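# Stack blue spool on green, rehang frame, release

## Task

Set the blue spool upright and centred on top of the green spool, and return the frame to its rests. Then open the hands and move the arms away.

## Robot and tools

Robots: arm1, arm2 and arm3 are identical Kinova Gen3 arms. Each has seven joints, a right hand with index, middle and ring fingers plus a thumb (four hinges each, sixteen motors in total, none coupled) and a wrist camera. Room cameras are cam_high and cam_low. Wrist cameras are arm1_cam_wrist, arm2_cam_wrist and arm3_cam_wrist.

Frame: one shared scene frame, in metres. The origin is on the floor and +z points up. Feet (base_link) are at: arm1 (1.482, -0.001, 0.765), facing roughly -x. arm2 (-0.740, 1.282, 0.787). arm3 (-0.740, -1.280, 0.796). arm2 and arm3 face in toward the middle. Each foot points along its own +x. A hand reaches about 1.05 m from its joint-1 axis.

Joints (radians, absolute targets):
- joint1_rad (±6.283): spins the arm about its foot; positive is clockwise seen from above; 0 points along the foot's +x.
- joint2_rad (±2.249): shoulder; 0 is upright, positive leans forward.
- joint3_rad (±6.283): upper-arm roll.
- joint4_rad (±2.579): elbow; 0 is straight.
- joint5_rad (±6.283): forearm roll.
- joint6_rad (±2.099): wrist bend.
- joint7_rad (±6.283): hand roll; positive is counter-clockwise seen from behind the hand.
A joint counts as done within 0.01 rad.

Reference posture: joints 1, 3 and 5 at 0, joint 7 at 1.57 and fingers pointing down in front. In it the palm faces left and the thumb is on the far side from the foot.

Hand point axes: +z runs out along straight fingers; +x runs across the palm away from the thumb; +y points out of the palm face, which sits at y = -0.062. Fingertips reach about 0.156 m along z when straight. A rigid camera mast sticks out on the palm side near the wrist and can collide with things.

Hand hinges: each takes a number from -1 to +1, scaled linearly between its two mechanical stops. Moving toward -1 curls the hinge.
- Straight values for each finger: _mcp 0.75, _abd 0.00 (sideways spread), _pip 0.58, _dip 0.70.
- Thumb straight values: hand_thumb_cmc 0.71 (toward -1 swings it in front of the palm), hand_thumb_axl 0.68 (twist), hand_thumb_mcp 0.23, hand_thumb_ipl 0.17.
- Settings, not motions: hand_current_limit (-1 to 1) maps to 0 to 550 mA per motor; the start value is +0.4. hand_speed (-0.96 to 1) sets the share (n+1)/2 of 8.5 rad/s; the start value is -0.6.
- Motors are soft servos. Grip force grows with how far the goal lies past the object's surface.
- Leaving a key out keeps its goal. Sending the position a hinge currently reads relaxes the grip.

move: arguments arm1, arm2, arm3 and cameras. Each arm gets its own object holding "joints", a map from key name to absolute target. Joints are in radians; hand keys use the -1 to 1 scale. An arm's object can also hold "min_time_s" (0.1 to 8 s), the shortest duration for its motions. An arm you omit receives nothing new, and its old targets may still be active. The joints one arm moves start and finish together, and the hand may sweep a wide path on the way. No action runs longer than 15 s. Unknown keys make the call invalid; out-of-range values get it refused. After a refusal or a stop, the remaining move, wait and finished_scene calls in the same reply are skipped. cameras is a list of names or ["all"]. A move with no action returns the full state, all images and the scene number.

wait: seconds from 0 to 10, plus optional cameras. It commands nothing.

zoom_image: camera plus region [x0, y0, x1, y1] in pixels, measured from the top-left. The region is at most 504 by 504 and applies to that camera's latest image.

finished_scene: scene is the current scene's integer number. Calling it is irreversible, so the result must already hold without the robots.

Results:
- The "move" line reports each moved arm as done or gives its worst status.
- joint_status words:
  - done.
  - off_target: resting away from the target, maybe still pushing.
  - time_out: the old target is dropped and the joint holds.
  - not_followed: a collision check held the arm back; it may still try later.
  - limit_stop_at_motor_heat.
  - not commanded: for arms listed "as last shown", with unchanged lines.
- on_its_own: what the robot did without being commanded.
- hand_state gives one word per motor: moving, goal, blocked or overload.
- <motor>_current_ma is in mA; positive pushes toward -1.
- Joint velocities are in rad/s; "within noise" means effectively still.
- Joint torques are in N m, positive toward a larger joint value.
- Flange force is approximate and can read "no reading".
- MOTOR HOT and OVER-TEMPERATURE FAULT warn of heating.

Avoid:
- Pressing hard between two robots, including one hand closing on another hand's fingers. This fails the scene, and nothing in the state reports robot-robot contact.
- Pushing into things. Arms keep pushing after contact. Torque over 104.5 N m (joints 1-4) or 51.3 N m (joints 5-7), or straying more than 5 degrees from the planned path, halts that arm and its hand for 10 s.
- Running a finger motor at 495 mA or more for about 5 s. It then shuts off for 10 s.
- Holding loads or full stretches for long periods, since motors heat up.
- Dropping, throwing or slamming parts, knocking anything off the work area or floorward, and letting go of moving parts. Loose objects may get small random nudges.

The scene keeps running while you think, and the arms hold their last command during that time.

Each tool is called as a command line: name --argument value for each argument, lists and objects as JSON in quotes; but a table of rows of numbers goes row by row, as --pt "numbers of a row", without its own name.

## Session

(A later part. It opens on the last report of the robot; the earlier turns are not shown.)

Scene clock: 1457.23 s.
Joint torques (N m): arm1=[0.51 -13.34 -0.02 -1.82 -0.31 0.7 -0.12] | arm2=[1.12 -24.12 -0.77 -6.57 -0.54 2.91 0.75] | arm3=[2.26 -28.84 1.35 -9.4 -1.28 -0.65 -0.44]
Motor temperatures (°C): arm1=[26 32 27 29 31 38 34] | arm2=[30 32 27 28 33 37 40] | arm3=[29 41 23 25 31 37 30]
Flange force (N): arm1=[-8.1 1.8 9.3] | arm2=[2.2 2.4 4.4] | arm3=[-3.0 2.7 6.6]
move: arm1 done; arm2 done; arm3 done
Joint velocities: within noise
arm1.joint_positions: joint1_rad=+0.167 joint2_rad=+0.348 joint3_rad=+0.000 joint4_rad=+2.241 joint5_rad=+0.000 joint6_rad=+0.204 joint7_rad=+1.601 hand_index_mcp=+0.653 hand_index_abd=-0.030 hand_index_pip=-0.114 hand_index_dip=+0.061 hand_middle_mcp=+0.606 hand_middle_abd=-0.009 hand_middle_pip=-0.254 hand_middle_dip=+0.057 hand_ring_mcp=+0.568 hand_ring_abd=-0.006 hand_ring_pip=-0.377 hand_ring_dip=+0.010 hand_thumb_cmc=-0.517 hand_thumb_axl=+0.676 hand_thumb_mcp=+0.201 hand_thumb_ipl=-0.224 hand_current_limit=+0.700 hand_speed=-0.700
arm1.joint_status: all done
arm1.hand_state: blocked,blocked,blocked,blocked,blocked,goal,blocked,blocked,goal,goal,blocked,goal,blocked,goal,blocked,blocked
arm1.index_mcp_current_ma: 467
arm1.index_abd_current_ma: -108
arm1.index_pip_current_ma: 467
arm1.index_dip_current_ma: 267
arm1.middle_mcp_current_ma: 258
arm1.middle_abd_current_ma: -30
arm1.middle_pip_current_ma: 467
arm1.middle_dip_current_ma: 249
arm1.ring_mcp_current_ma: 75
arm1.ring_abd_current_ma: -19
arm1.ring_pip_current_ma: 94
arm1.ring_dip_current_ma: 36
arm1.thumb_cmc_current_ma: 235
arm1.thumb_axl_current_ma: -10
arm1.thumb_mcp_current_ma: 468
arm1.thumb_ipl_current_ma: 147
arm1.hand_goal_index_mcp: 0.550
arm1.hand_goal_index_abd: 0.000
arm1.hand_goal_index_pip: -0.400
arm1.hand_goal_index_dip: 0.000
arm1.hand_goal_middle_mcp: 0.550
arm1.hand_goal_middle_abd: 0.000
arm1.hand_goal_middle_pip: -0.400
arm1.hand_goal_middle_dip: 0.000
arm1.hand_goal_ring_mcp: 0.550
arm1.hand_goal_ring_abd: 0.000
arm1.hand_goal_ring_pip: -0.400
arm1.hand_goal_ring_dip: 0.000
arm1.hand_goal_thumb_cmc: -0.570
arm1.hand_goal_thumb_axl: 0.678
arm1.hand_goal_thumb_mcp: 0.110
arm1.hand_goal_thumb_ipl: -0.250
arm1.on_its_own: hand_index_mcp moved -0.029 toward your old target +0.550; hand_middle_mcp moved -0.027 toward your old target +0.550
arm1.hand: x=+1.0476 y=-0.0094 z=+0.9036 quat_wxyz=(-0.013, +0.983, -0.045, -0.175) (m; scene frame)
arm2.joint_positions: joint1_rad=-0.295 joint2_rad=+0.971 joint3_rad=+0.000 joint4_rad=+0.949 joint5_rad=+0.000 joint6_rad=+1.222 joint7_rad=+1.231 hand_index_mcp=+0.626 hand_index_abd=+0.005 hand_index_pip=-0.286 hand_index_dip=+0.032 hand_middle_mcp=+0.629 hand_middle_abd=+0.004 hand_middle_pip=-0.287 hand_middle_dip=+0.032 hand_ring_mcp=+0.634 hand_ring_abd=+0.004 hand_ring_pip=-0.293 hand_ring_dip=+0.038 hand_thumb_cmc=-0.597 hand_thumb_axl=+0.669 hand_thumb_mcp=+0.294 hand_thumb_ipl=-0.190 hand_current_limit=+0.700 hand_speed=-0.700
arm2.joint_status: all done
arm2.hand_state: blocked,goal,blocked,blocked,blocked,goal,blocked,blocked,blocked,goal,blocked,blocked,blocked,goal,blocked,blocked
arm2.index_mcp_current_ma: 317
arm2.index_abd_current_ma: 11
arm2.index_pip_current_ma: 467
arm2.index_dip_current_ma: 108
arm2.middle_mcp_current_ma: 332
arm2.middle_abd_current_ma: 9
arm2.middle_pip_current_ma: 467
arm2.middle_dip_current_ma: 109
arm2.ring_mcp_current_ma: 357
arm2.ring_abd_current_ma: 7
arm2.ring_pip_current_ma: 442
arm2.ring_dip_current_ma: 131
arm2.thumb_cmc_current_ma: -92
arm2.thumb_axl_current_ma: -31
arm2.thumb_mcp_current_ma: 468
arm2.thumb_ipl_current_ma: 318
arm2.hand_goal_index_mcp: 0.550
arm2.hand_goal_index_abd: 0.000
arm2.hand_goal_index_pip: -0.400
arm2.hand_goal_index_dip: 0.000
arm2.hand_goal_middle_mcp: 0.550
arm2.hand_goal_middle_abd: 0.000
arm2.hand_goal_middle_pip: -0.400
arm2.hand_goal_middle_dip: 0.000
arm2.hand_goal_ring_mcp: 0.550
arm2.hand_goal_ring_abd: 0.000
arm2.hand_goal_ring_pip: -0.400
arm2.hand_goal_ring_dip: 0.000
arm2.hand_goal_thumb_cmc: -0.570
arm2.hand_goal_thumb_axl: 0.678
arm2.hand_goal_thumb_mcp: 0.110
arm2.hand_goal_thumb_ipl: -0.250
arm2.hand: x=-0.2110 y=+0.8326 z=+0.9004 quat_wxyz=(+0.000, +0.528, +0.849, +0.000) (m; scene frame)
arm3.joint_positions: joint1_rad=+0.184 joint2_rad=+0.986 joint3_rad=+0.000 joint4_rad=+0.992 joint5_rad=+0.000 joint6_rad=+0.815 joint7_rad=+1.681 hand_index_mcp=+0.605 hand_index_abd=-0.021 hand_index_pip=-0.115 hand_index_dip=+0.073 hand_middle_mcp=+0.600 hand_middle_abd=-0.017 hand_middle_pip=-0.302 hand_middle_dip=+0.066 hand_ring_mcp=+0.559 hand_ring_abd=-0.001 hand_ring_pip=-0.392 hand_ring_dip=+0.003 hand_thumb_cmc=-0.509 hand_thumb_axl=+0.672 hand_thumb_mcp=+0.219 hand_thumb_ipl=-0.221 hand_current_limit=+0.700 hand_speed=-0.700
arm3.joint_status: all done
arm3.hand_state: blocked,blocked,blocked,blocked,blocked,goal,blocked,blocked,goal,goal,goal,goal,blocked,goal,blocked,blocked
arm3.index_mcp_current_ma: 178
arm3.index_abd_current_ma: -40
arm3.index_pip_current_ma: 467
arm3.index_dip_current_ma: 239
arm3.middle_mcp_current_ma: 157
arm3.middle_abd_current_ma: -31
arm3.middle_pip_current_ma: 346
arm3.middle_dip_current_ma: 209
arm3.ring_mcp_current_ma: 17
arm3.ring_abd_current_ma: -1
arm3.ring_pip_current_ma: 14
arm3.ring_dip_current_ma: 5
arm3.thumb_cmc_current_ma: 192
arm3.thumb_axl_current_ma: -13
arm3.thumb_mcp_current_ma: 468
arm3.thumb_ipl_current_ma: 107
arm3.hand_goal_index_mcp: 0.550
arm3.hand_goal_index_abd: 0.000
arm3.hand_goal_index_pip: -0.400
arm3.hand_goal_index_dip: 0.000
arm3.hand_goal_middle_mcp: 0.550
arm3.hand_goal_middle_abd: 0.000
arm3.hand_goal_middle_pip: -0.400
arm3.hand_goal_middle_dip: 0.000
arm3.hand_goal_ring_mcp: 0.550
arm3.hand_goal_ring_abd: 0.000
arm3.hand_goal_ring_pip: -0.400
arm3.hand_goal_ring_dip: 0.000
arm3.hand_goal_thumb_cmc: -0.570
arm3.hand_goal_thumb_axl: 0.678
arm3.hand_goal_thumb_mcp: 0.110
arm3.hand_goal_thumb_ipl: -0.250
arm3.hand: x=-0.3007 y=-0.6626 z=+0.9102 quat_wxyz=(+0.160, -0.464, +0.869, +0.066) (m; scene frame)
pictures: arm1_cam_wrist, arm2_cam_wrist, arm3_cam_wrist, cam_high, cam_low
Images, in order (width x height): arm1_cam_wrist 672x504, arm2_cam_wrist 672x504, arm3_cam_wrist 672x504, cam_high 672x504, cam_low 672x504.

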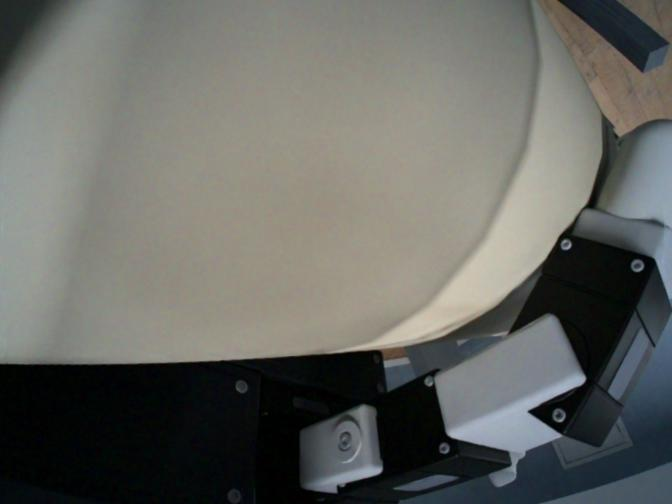

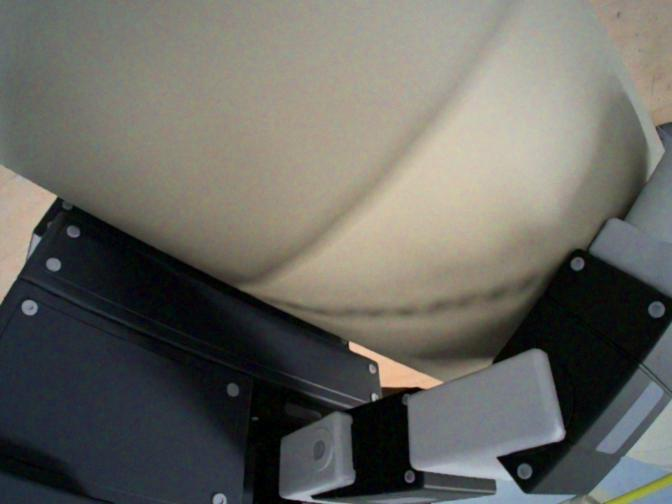

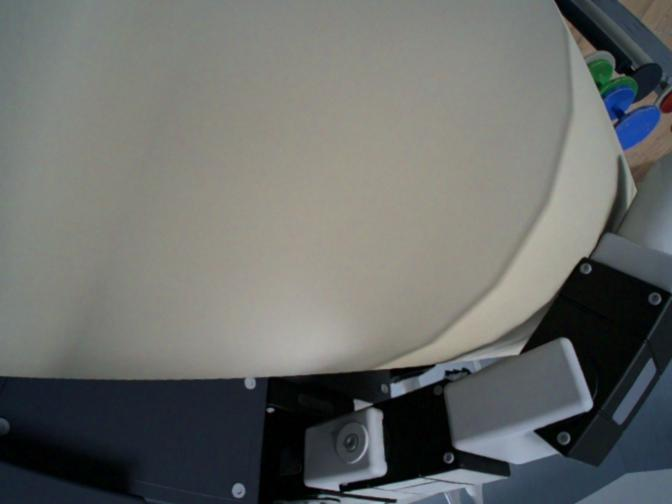

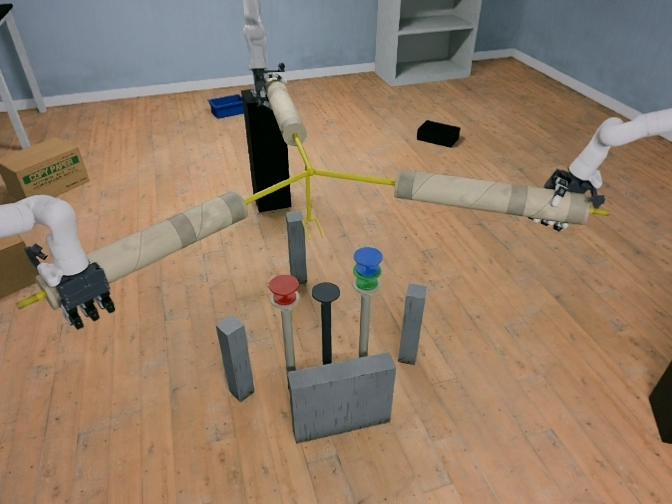

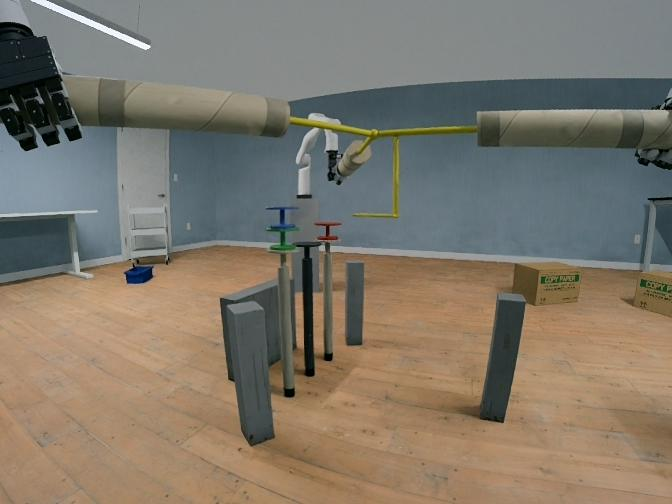

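move --arm1 '{"joints":{"joint2_rad":0.6278,"joint4_rad":2.3178,"joint6_rad":-0.1531},"min_time_s":4}' --arm2 '{"joints":{"joint2_rad":1.0882,"joint4_rad":1.0210,"joint6_rad":1.0324},"min_time_s":4}' --arm3 '{"joints":{"joint2_rad":1.1128,"joint4_rad":1.0430,"joint6_rad":0.6367},"min_time_s":4}'

move --arm1 '{"joints":{"joint2_rad":0.95,"joint4_rad":2.2993,"joint6_rad":-0.4567},"min_time_s":4}' --arm2 '{"joints":{"joint2_rad":1.2491,"joint4_rad":1.0072,"joint6_rad":0.8852},"min_time_s":4}' --arm3 '{"joints":{"joint2_rad":1.2821,"joint4_rad":1.0098,"joint6_rad":0.5006},"min_time_s":4}' --cameras '["cam_high","cam_low"]'

move --arm1 '{"joints":{"joint2_rad":1.2484,"joint4_rad":2.1857,"joint6_rad":-0.6416},"min_time_s":4}' --arm2 '{"joints":{"joint2_rad":1.4434,"joint4_rad":0.8995,"joint6_rad":0.7987},"min_time_s":4}' --arm3 '{"joints":{"joint2_rad":1.4839,"joint4_rad":0.8816,"joint6_rad":0.4271},"min_time_s":4}' --cameras '["cam_high","cam_low"]'

Scene clock: 1482.93 s.
Joint torques (N m): arm1=[1 -14.24 0.4 2.68 -0.16 1 0.15] | arm2=[0.26 -24.3 -1.67 -5.78 -0.89 2.72 0.71] | arm3=[1.76 -27.6 0.92 -6.34 -1.37 0.45 -0.27]
Motor temperatures (°C): arm1=[26 32 27 29 31 38 34] | arm2=[30 33 27 28 33 37 40] | arm3=[29 41 23 25 31 37 30]
Flange force (N): arm1=[-9.2 2.6 10.3] | arm2=[1.8 1.1 3.4] | arm3=[-7.1 1.6 7.7]
move: arm1 done; arm2 done; arm3 done
Joint velocities: within noise
arm1.joint_positions: joint1_rad=+0.167 joint2_rad=+0.628 joint3_rad=+0.000 joint4_rad=+2.318 joint5_rad=+0.000 joint6_rad=-0.153 joint7_rad=+1.601 hand_index_mcp=+0.652 hand_index_abd=-0.006 hand_index_pip=-0.114 hand_index_dip=+0.062 hand_middle_mcp=+0.608 hand_middle_abd=-0.005 hand_middle_pip=-0.254 hand_middle_dip=+0.057 hand_ring_mcp=+0.568 hand_ring_abd=-0.006 hand_ring_pip=-0.378 hand_ring_dip=+0.010 hand_thumb_cmc=-0.519 hand_thumb_axl=+0.678 hand_thumb_mcp=+0.206 hand_thumb_ipl=-0.224 hand_current_limit=+0.700 hand_speed=-0.700
arm1.joint_status: all done
arm1.hand_state: blocked,goal,blocked,blocked,blocked,goal,blocked,blocked,goal,goal,blocked,goal,blocked,goal,blocked,blocked
arm1.index_mcp_current_ma: 468
arm1.index_abd_current_ma: -18
arm1.index_pip_current_ma: 467
arm1.index_dip_current_ma: 272
arm1.middle_mcp_current_ma: 269
arm1.middle_abd_current_ma: -14
arm1.middle_pip_current_ma: 468
arm1.middle_dip_current_ma: 249
arm1.ring_mcp_current_ma: 75
arm1.ring_abd_current_ma: -18
arm1.ring_pip_current_ma: 87
arm1.ring_dip_current_ma: 36
arm1.thumb_cmc_current_ma: 225
arm1.thumb_axl_current_ma: 2
arm1.thumb_mcp_current_ma: 467
arm1.thumb_ipl_current_ma: 147
arm1.hand_goal_index_mcp: 0.550
arm1.hand_goal_index_abd: 0.000
arm1.hand_goal_index_pip: -0.400
arm1.hand_goal_index_dip: 0.000
arm1.hand_goal_middle_mcp: 0.550
arm1.hand_goal_middle_abd: 0.000
arm1.hand_goal_middle_pip: -0.400
arm1.hand_goal_middle_dip: 0.000
arm1.hand_goal_ring_mcp: 0.550
arm1.hand_goal_ring_abd: 0.000
arm1.hand_goal_ring_pip: -0.400
arm1.hand_goal_ring_dip: 0.000
arm1.hand_goal_thumb_cmc: -0.570
arm1.hand_goal_thumb_axl: 0.678
arm1.hand_goal_thumb_mcp: 0.110
arm1.hand_goal_thumb_ipl: -0.250
arm1.hand: x=+1.0473 y=-0.0095 z=+0.8077 quat_wxyz=(-0.013, +0.983, -0.045, -0.175) (m; scene frame)
arm2.joint_positions: joint1_rad=-0.295 joint2_rad=+1.088 joint3_rad=+0.000 joint4_rad=+1.021 joint5_rad=+0.000 joint6_rad=+1.032 joint7_rad=+1.231 hand_index_mcp=+0.626 hand_index_abd=+0.004 hand_index_pip=-0.286 hand_index_dip=+0.032 hand_middle_mcp=+0.629 hand_middle_abd=+0.004 hand_middle_pip=-0.287 hand_middle_dip=+0.032 hand_ring_mcp=+0.634 hand_ring_abd=+0.003 hand_ring_pip=-0.293 hand_ring_dip=+0.038 hand_thumb_cmc=-0.597 hand_thumb_axl=+0.669 hand_thumb_mcp=+0.294 hand_thumb_ipl=-0.191 hand_current_limit=+0.700 hand_speed=-0.700
arm2.joint_status: all done
arm2.hand_state: blocked,goal,blocked,blocked,blocked,goal,blocked,blocked,blocked,goal,blocked,blocked,blocked,goal,blocked,blocked
arm2.index_mcp_current_ma: 317
arm2.index_abd_current_ma: 9
arm2.index_pip_current_ma: 468
arm2.index_dip_current_ma: 108
arm2.middle_mcp_current_ma: 332
arm2.middle_abd_current_ma: 7
arm2.middle_pip_current_ma: 467
arm2.middle_dip_current_ma: 109
arm2.ring_mcp_current_ma: 357
arm2.ring_abd_current_ma: 6
arm2.ring_pip_current_ma: 439
arm2.ring_dip_current_ma: 131
arm2.thumb_cmc_current_ma: -91
arm2.thumb_axl_current_ma: -31
arm2.thumb_mcp_current_ma: 468
arm2.thumb_ipl_current_ma: 313
arm2.hand_goal_index_mcp: 0.550
arm2.hand_goal_index_abd: 0.000
arm2.hand_goal_index_pip: -0.400
arm2.hand_goal_index_dip: 0.000
arm2.hand_goal_middle_mcp: 0.550
arm2.hand_goal_middle_abd: 0.000
arm2.hand_goal_middle_pip: -0.400
arm2.hand_goal_middle_dip: 0.000
arm2.hand_goal_ring_mcp: 0.550
arm2.hand_goal_ring_abd: 0.000
arm2.hand_goal_ring_pip: -0.400
arm2.hand_goal_ring_dip: 0.000
arm2.hand_goal_thumb_cmc: -0.570
arm2.hand_goal_thumb_axl: 0.678
arm2.hand_goal_thumb_mcp: 0.110
arm2.hand_goal_thumb_ipl: -0.250
arm2.hand: x=-0.2110 y=+0.8326 z=+0.8044 quat_wxyz=(+0.000, +0.528, +0.849, +0.000) (m; scene frame)
arm3.joint_positions: joint1_rad=+0.184 joint2_rad=+1.113 joint3_rad=+0.000 joint4_rad=+1.043 joint5_rad=+0.000 joint6_rad=+0.637 joint7_rad=+1.681 hand_index_mcp=+0.607 hand_index_abd=-0.020 hand_index_pip=-0.117 hand_index_dip=+0.073 hand_middle_mcp=+0.602 hand_middle_abd=-0.017 hand_middle_pip=-0.302 hand_middle_dip=+0.066 hand_ring_mcp=+0.559 hand_ring_abd=-0.001 hand_ring_pip=-0.392 hand_ring_dip=+0.003 hand_thumb_cmc=-0.509 hand_thumb_axl=+0.677 hand_thumb_mcp=+0.219 hand_thumb_ipl=-0.221 hand_current_limit=+0.700 hand_speed=-0.700
arm3.joint_status: all done
arm3.hand_state: blocked,goal,blocked,blocked,blocked,goal,blocked,blocked,goal,goal,goal,goal,blocked,goal,blocked,blocked
arm3.index_mcp_current_ma: 187
arm3.index_abd_current_ma: -37
arm3.index_pip_current_ma: 468
arm3.index_dip_current_ma: 239
arm3.middle_mcp_current_ma: 164
arm3.middle_abd_current_ma: -30
arm3.middle_pip_current_ma: 346
arm3.middle_dip_current_ma: 209
arm3.ring_mcp_current_ma: 17
arm3.ring_abd_current_ma: -1
arm3.ring_pip_current_ma: 14
arm3.ring_dip_current_ma: 5
arm3.thumb_cmc_current_ma: 191
arm3.thumb_axl_current_ma: -2
arm3.thumb_mcp_current_ma: 467
arm3.thumb_ipl_current_ma: 107
arm3.hand_goal_index_mcp: 0.550
arm3.hand_goal_index_abd: 0.000
arm3.hand_goal_index_pip: -0.400
arm3.hand_goal_index_dip: 0.000
arm3.hand_goal_middle_mcp: 0.550
arm3.hand_goal_middle_abd: 0.000
arm3.hand_goal_middle_pip: -0.400
arm3.hand_goal_middle_dip: 0.000
arm3.hand_goal_ring_mcp: 0.550
arm3.hand_goal_ring_abd: 0.000
arm3.hand_goal_ring_pip: -0.400
arm3.hand_goal_ring_dip: 0.000
arm3.hand_goal_thumb_cmc: -0.570
arm3.hand_goal_thumb_axl: 0.678
arm3.hand_goal_thumb_mcp: 0.110
arm3.hand_goal_thumb_ipl: -0.250
arm3.hand: x=-0.3011 y=-0.6624 z=+0.8145 quat_wxyz=(+0.160, -0.464, +0.869, +0.066) (m; scene frame)
pictures: none

Scene clock: 1487.30 s.
Joint torques (N m): arm1=[1.21 -15.17 0.72 5.54 -0.36 0.94 0.08] | arm2=[-0.49 -23.86 -2.28 -4.58 -1.02 2.81 0.77] | arm3=[2.14 -26.62 1.11 -4.51 -1.17 0.81 -0.07]
Motor temperatures (°C): arm1=[26 32 27 29 31 38 34] | arm2=[30 33 27 28 33 37 40] | arm3=[29 41 23 25 31 37 30]
Flange force (N): arm1=[-8.3 2.0 10.6] | arm2=[1.7 0.0 1.8] | arm3=[-8.5 2.1 8.1]
move: arm1 done; arm2 done; arm3 done
Joint velocities: within noise
arm1.joint_positions: joint1_rad=+0.167 joint2_rad=+0.950 joint3_rad=+0.000 joint4_rad=+2.299 joint5_rad=+0.000 joint6_rad=-0.457 joint7_rad=+1.601 hand_index_mcp=+0.652 hand_index_abd=-0.008 hand_index_pip=-0.114 hand_index_dip=+0.062 hand_middle_mcp=+0.609 hand_middle_abd=-0.005 hand_middle_pip=-0.256 hand_middle_dip=+0.057 hand_ring_mcp=+0.568 hand_ring_abd=-0.006 hand_ring_pip=-0.379 hand_ring_dip=+0.010 hand_thumb_cmc=-0.520 hand_thumb_axl=+0.678 hand_thumb_mcp=+0.207 hand_thumb_ipl=-0.224 hand_current_limit=+0.700 hand_speed=-0.700
arm1.joint_status: all done
arm1.hand_state: blocked,goal,blocked,blocked,blocked,goal,blocked,blocked,goal,goal,blocked,goal,blocked,goal,blocked,blocked
arm1.index_mcp_current_ma: 467
arm1.index_abd_current_ma: -26
arm1.index_pip_current_ma: 467
arm1.index_dip_current_ma: 272
arm1.middle_mcp_current_ma: 276
arm1.middle_abd_current_ma: -15
arm1.middle_pip_current_ma: 467
arm1.middle_dip_current_ma: 249
arm1.ring_mcp_current_ma: 78
arm1.ring_abd_current_ma: -18
arm1.ring_pip_current_ma: 84
arm1.ring_dip_current_ma: 36
arm1.thumb_cmc_current_ma: 220
arm1.thumb_axl_current_ma: 1
arm1.thumb_mcp_current_ma: 467
arm1.thumb_ipl_current_ma: 147
arm1.hand_goal_index_mcp: 0.550
arm1.hand_goal_index_abd: 0.000
arm1.hand_goal_index_pip: -0.400
arm1.hand_goal_index_dip: 0.000
arm1.hand_goal_middle_mcp: 0.550
arm1.hand_goal_middle_abd: 0.000
arm1.hand_goal_middle_pip: -0.400
arm1.hand_goal_middle_dip: 0.000
arm1.hand_goal_ring_mcp: 0.550
arm1.hand_goal_ring_abd: 0.000
arm1.hand_goal_ring_pip: -0.400
arm1.hand_goal_ring_dip: 0.000
arm1.hand_goal_thumb_cmc: -0.570
arm1.hand_goal_thumb_axl: 0.678
arm1.hand_goal_thumb_mcp: 0.110
arm1.hand_goal_thumb_ipl: -0.250
arm1.hand: x=+1.0468 y=-0.0095 z=+0.7077 quat_wxyz=(-0.013, +0.983, -0.045, -0.175) (m; scene frame)
arm2.joint_positions: joint1_rad=-0.295 joint2_rad=+1.249 joint3_rad=+0.000 joint4_rad=+1.007 joint5_rad=+0.000 joint6_rad=+0.885 joint7_rad=+1.231 hand_index_mcp=+0.626 hand_index_abd=+0.005 hand_index_pip=-0.286 hand_index_dip=+0.032 hand_middle_mcp=+0.629 hand_middle_abd=+0.004 hand_middle_pip=-0.287 hand_middle_dip=+0.032 hand_ring_mcp=+0.634 hand_ring_abd=+0.004 hand_ring_pip=-0.293 hand_ring_dip=+0.038 hand_thumb_cmc=-0.597 hand_thumb_axl=+0.669 hand_thumb_mcp=+0.294 hand_thumb_ipl=-0.191 hand_current_limit=+0.700 hand_speed=-0.700
arm2.joint_status: all done
arm2.hand_state: blocked,goal,blocked,blocked,blocked,goal,blocked,blocked,blocked,goal,blocked,blocked,blocked,goal,blocked,blocked
arm2.index_mcp_current_ma: 317
arm2.index_abd_current_ma: 11
arm2.index_pip_current_ma: 467
arm2.index_dip_current_ma: 108
arm2.middle_mcp_current_ma: 332
arm2.middle_abd_current_ma: 9
arm2.middle_pip_current_ma: 467
arm2.middle_dip_current_ma: 109
arm2.ring_mcp_current_ma: 357
arm2.ring_abd_current_ma: 7
arm2.ring_pip_current_ma: 439
arm2.ring_dip_current_ma: 131
arm2.thumb_cmc_current_ma: -90
arm2.thumb_axl_current_ma: -31
arm2.thumb_mcp_current_ma: 467
arm2.thumb_ipl_current_ma: 313
arm2.hand_goal_index_mcp: 0.550
arm2.hand_goal_index_abd: 0.000
arm2.hand_goal_index_pip: -0.400
arm2.hand_goal_index_dip: 0.000
arm2.hand_goal_middle_mcp: 0.550
arm2.hand_goal_middle_abd: 0.000
arm2.hand_goal_middle_pip: -0.400
arm2.hand_goal_middle_dip: 0.000
arm2.hand_goal_ring_mcp: 0.550
arm2.hand_goal_ring_abd: 0.000
arm2.hand_goal_ring_pip: -0.400
arm2.hand_goal_ring_dip: 0.000
arm2.hand_goal_thumb_cmc: -0.570
arm2.hand_goal_thumb_axl: 0.678
arm2.hand_goal_thumb_mcp: 0.110
arm2.hand_goal_thumb_ipl: -0.250
arm2.hand: x=-0.2110 y=+0.8328 z=+0.7043 quat_wxyz=(+0.000, +0.528, +0.849, +0.000) (m; scene frame)
arm3.joint_positions: joint1_rad=+0.184 joint2_rad=+1.282 joint3_rad=+0.000 joint4_rad=+1.010 joint5_rad=+0.000 joint6_rad=+0.501 joint7_rad=+1.681 hand_index_mcp=+0.609 hand_index_abd=-0.015 hand_index_pip=-0.118 hand_index_dip=+0.073 hand_middle_mcp=+0.603 hand_middle_abd=-0.010 hand_middle_pip=-0.302 hand_middle_dip=+0.066 hand_ring_mcp=+0.559 hand_ring_abd=-0.001 hand_ring_pip=-0.392 hand_ring_dip=+0.003 hand_thumb_cmc=-0.507 hand_thumb_axl=+0.678 hand_thumb_mcp=+0.219 hand_thumb_ipl=-0.221 hand_current_limit=+0.700 hand_speed=-0.700
arm3.joint_status: all done
arm3.hand_state: blocked,goal,blocked,blocked,blocked,goal,blocked,blocked,goal,goal,goal,goal,blocked,goal,blocked,blocked
arm3.index_mcp_current_ma: 193
arm3.index_abd_current_ma: -25
arm3.index_pip_current_ma: 468
arm3.index_dip_current_ma: 239
arm3.middle_mcp_current_ma: 167
arm3.middle_abd_current_ma: -16
arm3.middle_pip_current_ma: 346
arm3.middle_dip_current_ma: 209
arm3.ring_mcp_current_ma: 17
arm3.ring_abd_current_ma: -1
arm3.ring_pip_current_ma: 13
arm3.ring_dip_current_ma: 5
arm3.thumb_cmc_current_ma: 199
arm3.thumb_axl_current_ma: 0
arm3.thumb_mcp_current_ma: 467
arm3.thumb_ipl_current_ma: 107
arm3.hand_goal_index_mcp: 0.550
arm3.hand_goal_index_abd: 0.000
arm3.hand_goal_index_pip: -0.400
arm3.hand_goal_index_dip: 0.000
arm3.hand_goal_middle_mcp: 0.550
arm3.hand_goal_middle_abd: 0.000
arm3.hand_goal_middle_pip: -0.400
arm3.hand_goal_middle_dip: 0.000
arm3.hand_goal_ring_mcp: 0.550
arm3.hand_goal_ring_abd: 0.000
arm3.hand_goal_ring_pip: -0.400
arm3.hand_goal_ring_dip: 0.000
arm3.hand_goal_thumb_cmc: -0.570
arm3.hand_goal_thumb_axl: 0.678
arm3.hand_goal_thumb_mcp: 0.110
arm3.hand_goal_thumb_ipl: -0.250
arm3.hand: x=-0.3015 y=-0.6622 z=+0.7143 quat_wxyz=(+0.160, -0.464, +0.869, +0.066) (m; scene frame)
pictures: cam_high, cam_low
Images, in order (width x height): cam_high 672x504, cam_low 672x504.

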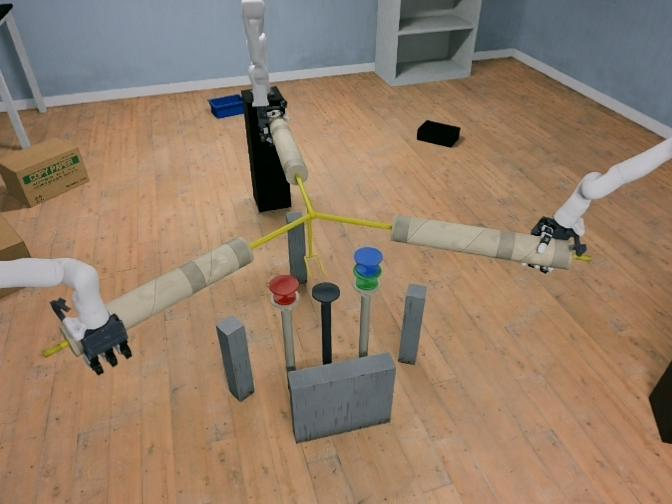

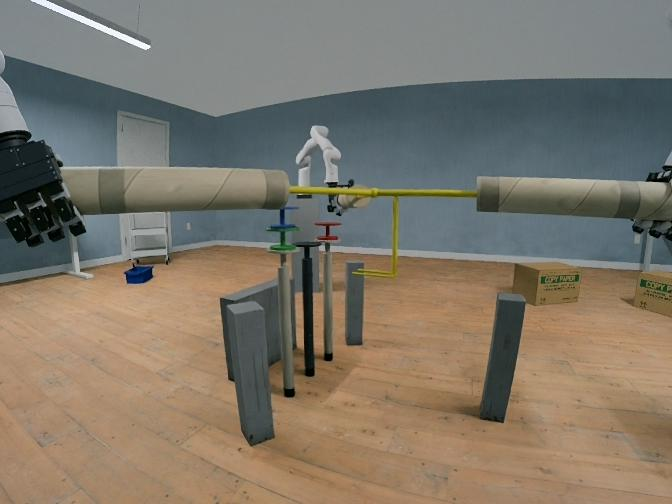

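Scene clock: 1491.67 s.
Joint torques (N m): arm1=[1.5 -15.54 1.16 6.83 -0.42 0.72 0.16] | arm2=[-0.8 -24.21 -2.27 -4.58 -0.97 2.45 0.72] | arm3=[1.81 -25.52 0.9 -3.37 -1.12 0.98 -0.01]
Motor temperatures (°C): arm1=[26 32 27 29 31 38 34] | arm2=[30 33 27 28 33 37 40] | arm3=[29 41 23 25 31 37 30]
Flange force (N): arm1=[-7.5 2.7 10.3] | arm2=[3.4 -1.1 0.5] | arm3=[-9.7 1.4 8.7]
move: arm1 done; arm2 done; arm3 done
Joint velocities: within noise
arm1.joint_positions: joint1_rad=+0.167 joint2_rad=+1.248 joint3_rad=+0.000 joint4_rad=+2.186 joint5_rad=+0.000 joint6_rad=-0.642 joint7_rad=+1.601 hand_index_mcp=+0.652 hand_index_abd=-0.012 hand_index_pip=-0.114 hand_index_dip=+0.062 hand_middle_mcp=+0.610 hand_middle_abd=-0.005 hand_middle_pip=-0.258 hand_middle_dip=+0.057 hand_ring_mcp=+0.568 hand_ring_abd=-0.006 hand_ring_pip=-0.380 hand_ring_dip=+0.010 hand_thumb_cmc=-0.520 hand_thumb_axl=+0.678 hand_thumb_mcp=+0.208 hand_thumb_ipl=-0.224 hand_current_limit=+0.700 hand_speed=-0.700
arm1.joint_status: all done
arm1.hand_state: blocked,goal,blocked,blocked,blocked,goal,blocked,blocked,goal,goal,blocked,goal,blocked,goal,blocked,blocked
arm1.index_mcp_current_ma: 468
arm1.index_abd_current_ma: -39
arm1.index_pip_current_ma: 467
arm1.index_dip_current_ma: 272
arm1.middle_mcp_current_ma: 280
arm1.middle_abd_current_ma: -15
arm1.middle_pip_current_ma: 468
arm1.middle_dip_current_ma: 249
arm1.ring_mcp_current_ma: 78
arm1.ring_abd_current_ma: -18
arm1.ring_pip_current_ma: 82
arm1.ring_dip_current_ma: 36
arm1.thumb_cmc_current_ma: 220
arm1.thumb_axl_current_ma: 0
arm1.thumb_mcp_current_ma: 468
arm1.thumb_ipl_current_ma: 147
arm1.hand_goal_index_mcp: 0.550
arm1.hand_goal_index_abd: 0.000
arm1.hand_goal_index_pip: -0.400
arm1.hand_goal_index_dip: 0.000
arm1.hand_goal_middle_mcp: 0.550
arm1.hand_goal_middle_abd: 0.000
arm1.hand_goal_middle_pip: -0.400
arm1.hand_goal_middle_dip: 0.000
arm1.hand_goal_ring_mcp: 0.550
arm1.hand_goal_ring_abd: 0.000
arm1.hand_goal_ring_pip: -0.400
arm1.hand_goal_ring_dip: 0.000
arm1.hand_goal_thumb_cmc: -0.570
arm1.hand_goal_thumb_axl: 0.678
arm1.hand_goal_thumb_mcp: 0.110
arm1.hand_goal_thumb_ipl: -0.250
arm1.hand: x=+1.0463 y=-0.0096 z=+0.6078 quat_wxyz=(-0.013, +0.983, -0.045, -0.175) (m; scene frame)
arm2.joint_positions: joint1_rad=-0.295 joint2_rad=+1.443 joint3_rad=+0.000 joint4_rad=+0.899 joint5_rad=+0.000 joint6_rad=+0.799 joint7_rad=+1.231 hand_index_mcp=+0.626 hand_index_abd=+0.004 hand_index_pip=-0.287 hand_index_dip=+0.032 hand_middle_mcp=+0.629 hand_middle_abd=+0.004 hand_middle_pip=-0.288 hand_middle_dip=+0.032 hand_ring_mcp=+0.634 hand_ring_abd=+0.003 hand_ring_pip=-0.294 hand_ring_dip=+0.038 hand_thumb_cmc=-0.595 hand_thumb_axl=+0.669 hand_thumb_mcp=+0.294 hand_thumb_ipl=-0.191 hand_current_limit=+0.700 hand_speed=-0.700
arm2.joint_status: all done
arm2.hand_state: blocked,goal,blocked,blocked,blocked,goal,blocked,blocked,blocked,goal,blocked,blocked,blocked,goal,blocked,blocked
arm2.index_mcp_current_ma: 317
arm2.index_abd_current_ma: 9
arm2.index_pip_current_ma: 467
arm2.index_dip_current_ma: 108
arm2.middle_mcp_current_ma: 332
arm2.middle_abd_current_ma: 7
arm2.middle_pip_current_ma: 467
arm2.middle_dip_current_ma: 109
arm2.ring_mcp_current_ma: 357
arm2.ring_abd_current_ma: 6
arm2.ring_pip_current_ma: 437
arm2.ring_dip_current_ma: 131
arm2.thumb_cmc_current_ma: -84
arm2.thumb_axl_current_ma: -29
arm2.thumb_mcp_current_ma: 468
arm2.thumb_ipl_current_ma: 311
arm2.hand_goal_index_mcp: 0.550
arm2.hand_goal_index_abd: 0.000
arm2.hand_goal_index_pip: -0.400
arm2.hand_goal_index_dip: 0.000
arm2.hand_goal_middle_mcp: 0.550
arm2.hand_goal_middle_abd: 0.000
arm2.hand_goal_middle_pip: -0.400
arm2.hand_goal_middle_dip: 0.000
arm2.hand_goal_ring_mcp: 0.550
arm2.hand_goal_ring_abd: 0.000
arm2.hand_goal_ring_pip: -0.400
arm2.hand_goal_ring_dip: 0.000
arm2.hand_goal_thumb_cmc: -0.570
arm2.hand_goal_thumb_axl: 0.678
arm2.hand_goal_thumb_mcp: 0.110
arm2.hand_goal_thumb_ipl: -0.250
arm2.hand: x=-0.2110 y=+0.8328 z=+0.6044 quat_wxyz=(+0.000, +0.528, +0.849, +0.000) (m; scene frame)
arm3.joint_positions: joint1_rad=+0.184 joint2_rad=+1.484 joint3_rad=+0.000 joint4_rad=+0.882 joint5_rad=+0.000 joint6_rad=+0.427 joint7_rad=+1.681 hand_index_mcp=+0.610 hand_index_abd=-0.013 hand_index_pip=-0.119 hand_index_dip=+0.073 hand_middle_mcp=+0.603 hand_middle_abd=-0.008 hand_middle_pip=-0.302 hand_middle_dip=+0.066 hand_ring_mcp=+0.559 hand_ring_abd=-0.001 hand_ring_pip=-0.392 hand_ring_dip=+0.003 hand_thumb_cmc=-0.507 hand_thumb_axl=+0.679 hand_thumb_mcp=+0.219 hand_thumb_ipl=-0.221 hand_current_limit=+0.700 hand_speed=-0.700
arm3.joint_status: all done
arm3.hand_state: blocked,goal,blocked,blocked,blocked,goal,blocked,blocked,goal,goal,goal,goal,blocked,goal,blocked,blocked
arm3.index_mcp_current_ma: 198
arm3.index_abd_current_ma: -21
arm3.index_pip_current_ma: 468
arm3.index_dip_current_ma: 239
arm3.middle_mcp_current_ma: 170
arm3.middle_abd_current_ma: -12
arm3.middle_pip_current_ma: 346
arm3.middle_dip_current_ma: 209
arm3.ring_mcp_current_ma: 17
arm3.ring_abd_current_ma: -1
arm3.ring_pip_current_ma: 13
arm3.ring_dip_current_ma: 5
arm3.thumb_cmc_current_ma: 202
arm3.thumb_axl_current_ma: 1
arm3.thumb_mcp_current_ma: 468
arm3.thumb_ipl_current_ma: 107
arm3.hand_goal_index_mcp: 0.550
arm3.hand_goal_index_abd: 0.000
arm3.hand_goal_index_pip: -0.400
arm3.hand_goal_index_dip: 0.000
arm3.hand_goal_middle_mcp: 0.550
arm3.hand_goal_middle_abd: 0.000
arm3.hand_goal_middle_pip: -0.400
arm3.hand_goal_middle_dip: 0.000
arm3.hand_goal_ring_mcp: 0.550
arm3.hand_goal_ring_abd: 0.000
arm3.hand_goal_ring_pip: -0.400
arm3.hand_goal_ring_dip: 0.000
arm3.hand_goal_thumb_cmc: -0.570
arm3.hand_goal_thumb_axl: 0.678
arm3.hand_goal_thumb_mcp: 0.110
arm3.hand_goal_thumb_ipl: -0.250
arm3.hand: x=-0.3019 y=-0.6621 z=+0.6142 quat_wxyz=(+0.160, -0.464, +0.869, +0.066) (m; scene frame)
pictures: cam_high, cam_low
Images, in order (width x height): cam_high 672x504, cam_low 672x504.

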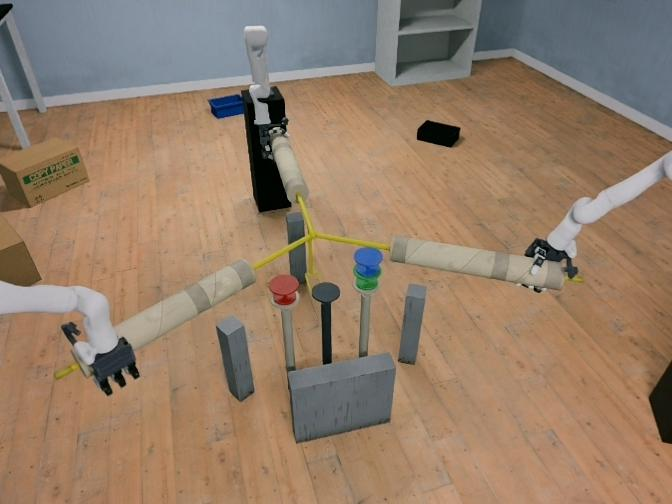

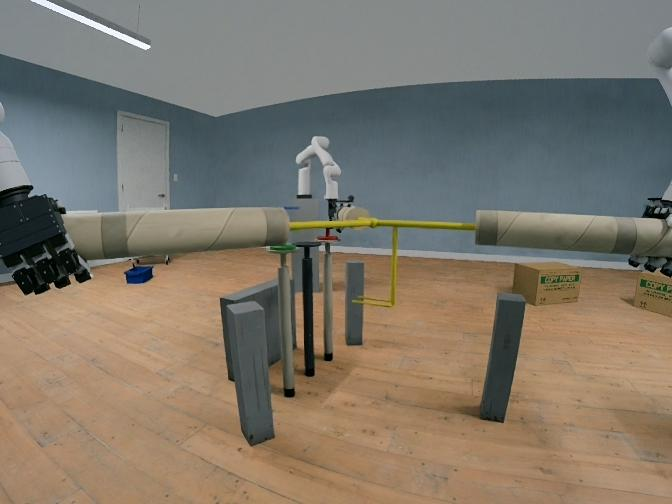

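move --arm1 '{"joints":{"joint2_rad":1.5087,"joint4_rad":1.9956,"joint6_rad":-0.7117},"min_time_s":4}' --arm2 '{"joints":{"joint2_rad":1.6792,"joint4_rad":0.6683,"joint6_rad":0.7941},"min_time_s":4}' --arm3 '{"joints":{"joint2_rad":1.7315,"joint4_rad":0.6171,"joint6_rad":0.4438},"min_time_s":4}' --cameras '["cam_high","cam_low"]'

zoom_image --camera "cam_high" --region '[220, 140, 400, 320]'

zoom_image --camera "cam_low" --region '[220, 200, 540, 440]'

zoom_image --camera "cam_high" --region '[180, 240, 300, 340]'

zoom_image --camera "cam_high" --region '[370, 240, 490, 340]'

Scene clock: 1508.43 s.
Joint torques (N m): arm1=[1.46 -14.76 1.01 7.69 -0.52 0.85 0.02] | arm2=[-0.52 -23.3 -1.89 -4.36 -0.83 2.51 0.71] | arm3=[1.69 -24.56 0.75 -3.86 -1.1 0.86 0.04]
Motor temperatures (°C): arm1=[26 32 27 29 31 38 34] | arm2=[30 32 27 28 33 37 40] | arm3=[29 41 23 25 31 37 30]
Flange force (N): arm1=[-7.7 2.0 10.5] | arm2=[5.7 -1.4 -2.3] | arm3=[-8.7 1.5 8.1]
move: arm1 done; arm2 done; arm3 done
Joint velocities: within noise
arm1.joint_positions: joint1_rad=+0.167 joint2_rad=+1.509 joint3_rad=+0.000 joint4_rad=+1.996 joint5_rad=+0.000 joint6_rad=-0.712 joint7_rad=+1.601 hand_index_mcp=+0.652 hand_index_abd=-0.013 hand_index_pip=-0.114 hand_index_dip=+0.062 hand_middle_mcp=+0.611 hand_middle_abd=-0.005 hand_middle_pip=-0.259 hand_middle_dip=+0.057 hand_ring_mcp=+0.569 hand_ring_abd=-0.006 hand_ring_pip=-0.380 hand_ring_dip=+0.010 hand_thumb_cmc=-0.521 hand_thumb_axl=+0.678 hand_thumb_mcp=+0.208 hand_thumb_ipl=-0.224 hand_current_limit=+0.700 hand_speed=-0.700
arm1.joint_status: all done
arm1.hand_state: blocked,goal,blocked,blocked,blocked,goal,blocked,blocked,goal,goal,blocked,goal,blocked,goal,blocked,blocked
arm1.index_mcp_current_ma: 467
arm1.index_abd_current_ma: -45
arm1.index_pip_current_ma: 467
arm1.index_dip_current_ma: 271
arm1.middle_mcp_current_ma: 284
arm1.middle_abd_current_ma: -15
arm1.middle_pip_current_ma: 468
arm1.middle_dip_current_ma: 249
arm1.ring_mcp_current_ma: 79
arm1.ring_abd_current_ma: -18
arm1.ring_pip_current_ma: 81
arm1.ring_dip_current_ma: 36
arm1.thumb_cmc_current_ma: 217
arm1.thumb_axl_current_ma: -1
arm1.thumb_mcp_current_ma: 468
arm1.thumb_ipl_current_ma: 148
arm1.hand_goal_index_mcp: 0.550
arm1.hand_goal_index_abd: 0.000
arm1.hand_goal_index_pip: -0.400
arm1.hand_goal_index_dip: 0.000
arm1.hand_goal_middle_mcp: 0.550
arm1.hand_goal_middle_abd: 0.000
arm1.hand_goal_middle_pip: -0.400
arm1.hand_goal_middle_dip: 0.000
arm1.hand_goal_ring_mcp: 0.550
arm1.hand_goal_ring_abd: 0.000
arm1.hand_goal_ring_pip: -0.400
arm1.hand_goal_ring_dip: 0.000
arm1.hand_goal_thumb_cmc: -0.570
arm1.hand_goal_thumb_axl: 0.678
arm1.hand_goal_thumb_mcp: 0.110
arm1.hand_goal_thumb_ipl: -0.250
arm1.hand: x=+1.0459 y=-0.0096 z=+0.5077 quat_wxyz=(-0.013, +0.983, -0.045, -0.175) (m; scene frame)
arm2.joint_positions: joint1_rad=-0.294 joint2_rad=+1.679 joint3_rad=+0.000 joint4_rad=+0.668 joint5_rad=+0.000 joint6_rad=+0.794 joint7_rad=+1.231 hand_index_mcp=+0.626 hand_index_abd=+0.005 hand_index_pip=-0.287 hand_index_dip=+0.032 hand_middle_mcp=+0.629 hand_middle_abd=+0.004 hand_middle_pip=-0.288 hand_middle_dip=+0.032 hand_ring_mcp=+0.634 hand_ring_abd=+0.004 hand_ring_pip=-0.294 hand_ring_dip=+0.038 hand_thumb_cmc=-0.594 hand_thumb_axl=+0.670 hand_thumb_mcp=+0.294 hand_thumb_ipl=-0.191 hand_current_limit=+0.700 hand_speed=-0.700
arm2.joint_status: all done
arm2.hand_state: blocked,goal,blocked,blocked,blocked,goal,blocked,blocked,blocked,goal,blocked,blocked,blocked,goal,blocked,blocked
arm2.index_mcp_current_ma: 317
arm2.index_abd_current_ma: 10
arm2.index_pip_current_ma: 468
arm2.index_dip_current_ma: 108
arm2.middle_mcp_current_ma: 332
arm2.middle_abd_current_ma: 8
arm2.middle_pip_current_ma: 466
arm2.middle_dip_current_ma: 109
arm2.ring_mcp_current_ma: 357
arm2.ring_abd_current_ma: 7
arm2.ring_pip_current_ma: 435
arm2.ring_dip_current_ma: 131
arm2.thumb_cmc_current_ma: -77
arm2.thumb_axl_current_ma: -28
arm2.thumb_mcp_current_ma: 467
arm2.thumb_ipl_current_ma: 311
arm2.hand_goal_index_mcp: 0.550
arm2.hand_goal_index_abd: 0.000
arm2.hand_goal_index_pip: -0.400
arm2.hand_goal_index_dip: 0.000
arm2.hand_goal_middle_mcp: 0.550
arm2.hand_goal_middle_abd: 0.000
arm2.hand_goal_middle_pip: -0.400
arm2.hand_goal_middle_dip: 0.000
arm2.hand_goal_ring_mcp: 0.550
arm2.hand_goal_ring_abd: 0.000
arm2.hand_goal_ring_pip: -0.400
arm2.hand_goal_ring_dip: 0.000
arm2.hand_goal_thumb_cmc: -0.570
arm2.hand_goal_thumb_axl: 0.678
arm2.hand_goal_thumb_mcp: 0.110
arm2.hand_goal_thumb_ipl: -0.250
arm2.hand: x=-0.2110 y=+0.8329 z=+0.5044 quat_wxyz=(+0.000, +0.528, +0.849, +0.000) (m; scene frame)
arm3.joint_positions: joint1_rad=+0.184 joint2_rad=+1.732 joint3_rad=+0.000 joint4_rad=+0.617 joint5_rad=+0.000 joint6_rad=+0.444 joint7_rad=+1.681 hand_index_mcp=+0.611 hand_index_abd=-0.012 hand_index_pip=-0.121 hand_index_dip=+0.073 hand_middle_mcp=+0.603 hand_middle_abd=-0.007 hand_middle_pip=-0.302 hand_middle_dip=+0.066 hand_ring_mcp=+0.559 hand_ring_abd=-0.001 hand_ring_pip=-0.392 hand_ring_dip=+0.003 hand_thumb_cmc=-0.506 hand_thumb_axl=+0.679 hand_thumb_mcp=+0.219 hand_thumb_ipl=-0.221 hand_current_limit=+0.700 hand_speed=-0.700
arm3.joint_status: all done
arm3.hand_state: blocked,goal,blocked,blocked,blocked,goal,blocked,blocked,goal,goal,goal,goal,blocked,goal,blocked,blocked
arm3.index_mcp_current_ma: 203
arm3.index_abd_current_ma: -20
arm3.index_pip_current_ma: 467
arm3.index_dip_current_ma: 239
arm3.middle_mcp_current_ma: 170
arm3.middle_abd_current_ma: -10
arm3.middle_pip_current_ma: 346
arm3.middle_dip_current_ma: 209
arm3.ring_mcp_current_ma: 17
arm3.ring_abd_current_ma: -1
arm3.ring_pip_current_ma: 13
arm3.ring_dip_current_ma: 5
arm3.thumb_cmc_current_ma: 205
arm3.thumb_axl_current_ma: 1
arm3.thumb_mcp_current_ma: 468
arm3.thumb_ipl_current_ma: 107
arm3.hand_goal_index_mcp: 0.550
arm3.hand_goal_index_abd: 0.000
arm3.hand_goal_index_pip: -0.400
arm3.hand_goal_index_dip: 0.000
arm3.hand_goal_middle_mcp: 0.550
arm3.hand_goal_middle_abd: 0.000
arm3.hand_goal_middle_pip: -0.400
arm3.hand_goal_middle_dip: 0.000
arm3.hand_goal_ring_mcp: 0.550
arm3.hand_goal_ring_abd: 0.000
arm3.hand_goal_ring_pip: -0.400
arm3.hand_goal_ring_dip: 0.000
arm3.hand_goal_thumb_cmc: -0.570
arm3.hand_goal_thumb_axl: 0.678
arm3.hand_goal_thumb_mcp: 0.110
arm3.hand_goal_thumb_ipl: -0.250
arm3.hand: x=-0.3023 y=-0.6618 z=+0.5141 quat_wxyz=(+0.160, -0.464, +0.869, +0.066) (m; scene frame)
pictures: cam_high, cam_low
Images, in order (width x height): cam_high 672x504, cam_low 672x504.

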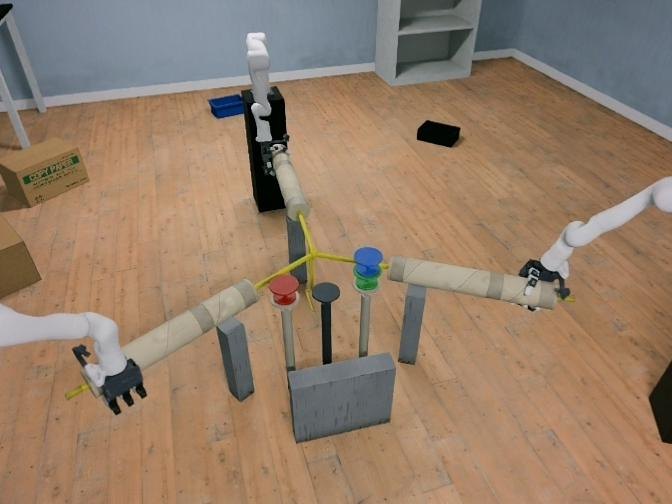

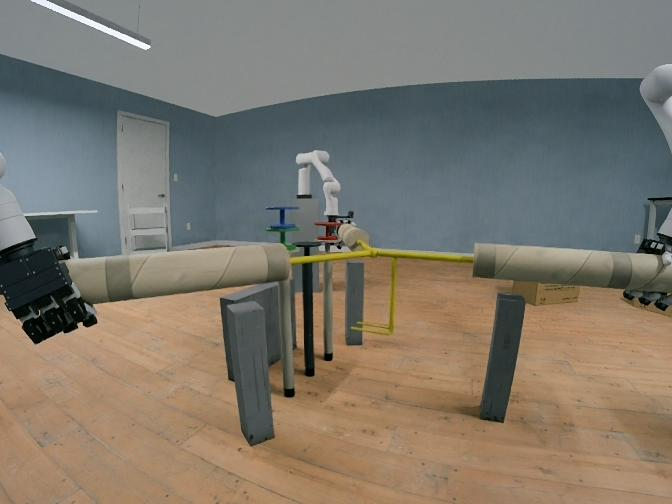

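Scaled by 2.800 from the camera's 672x504 image, which has a finer 960x720 frame.

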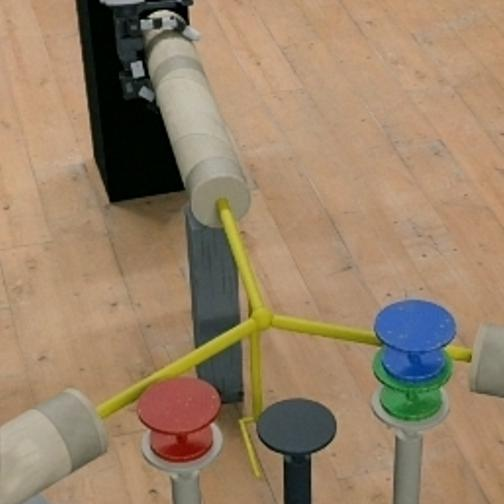

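Scaled by 1.575 from the camera's 672x504 image, which has a finer 960x720 frame.

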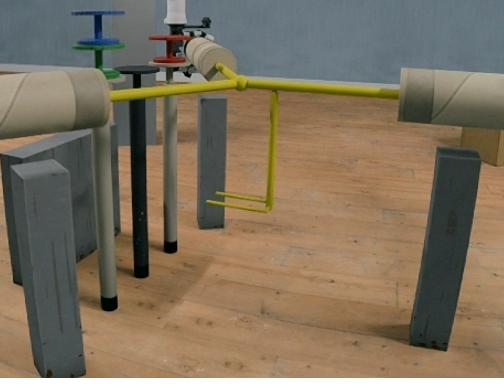

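Scaled by 4.200 from the camera's 672x504 image, which has a finer 960x720 frame.

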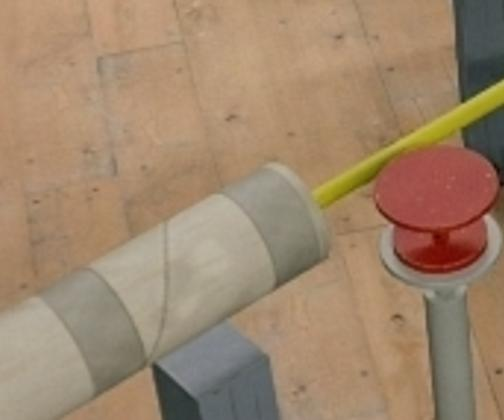

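Scaled by 4.200 from the camera's 672x504 image, which has a finer 960x720 frame.

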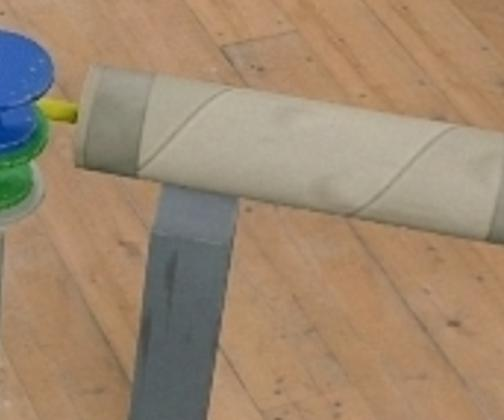

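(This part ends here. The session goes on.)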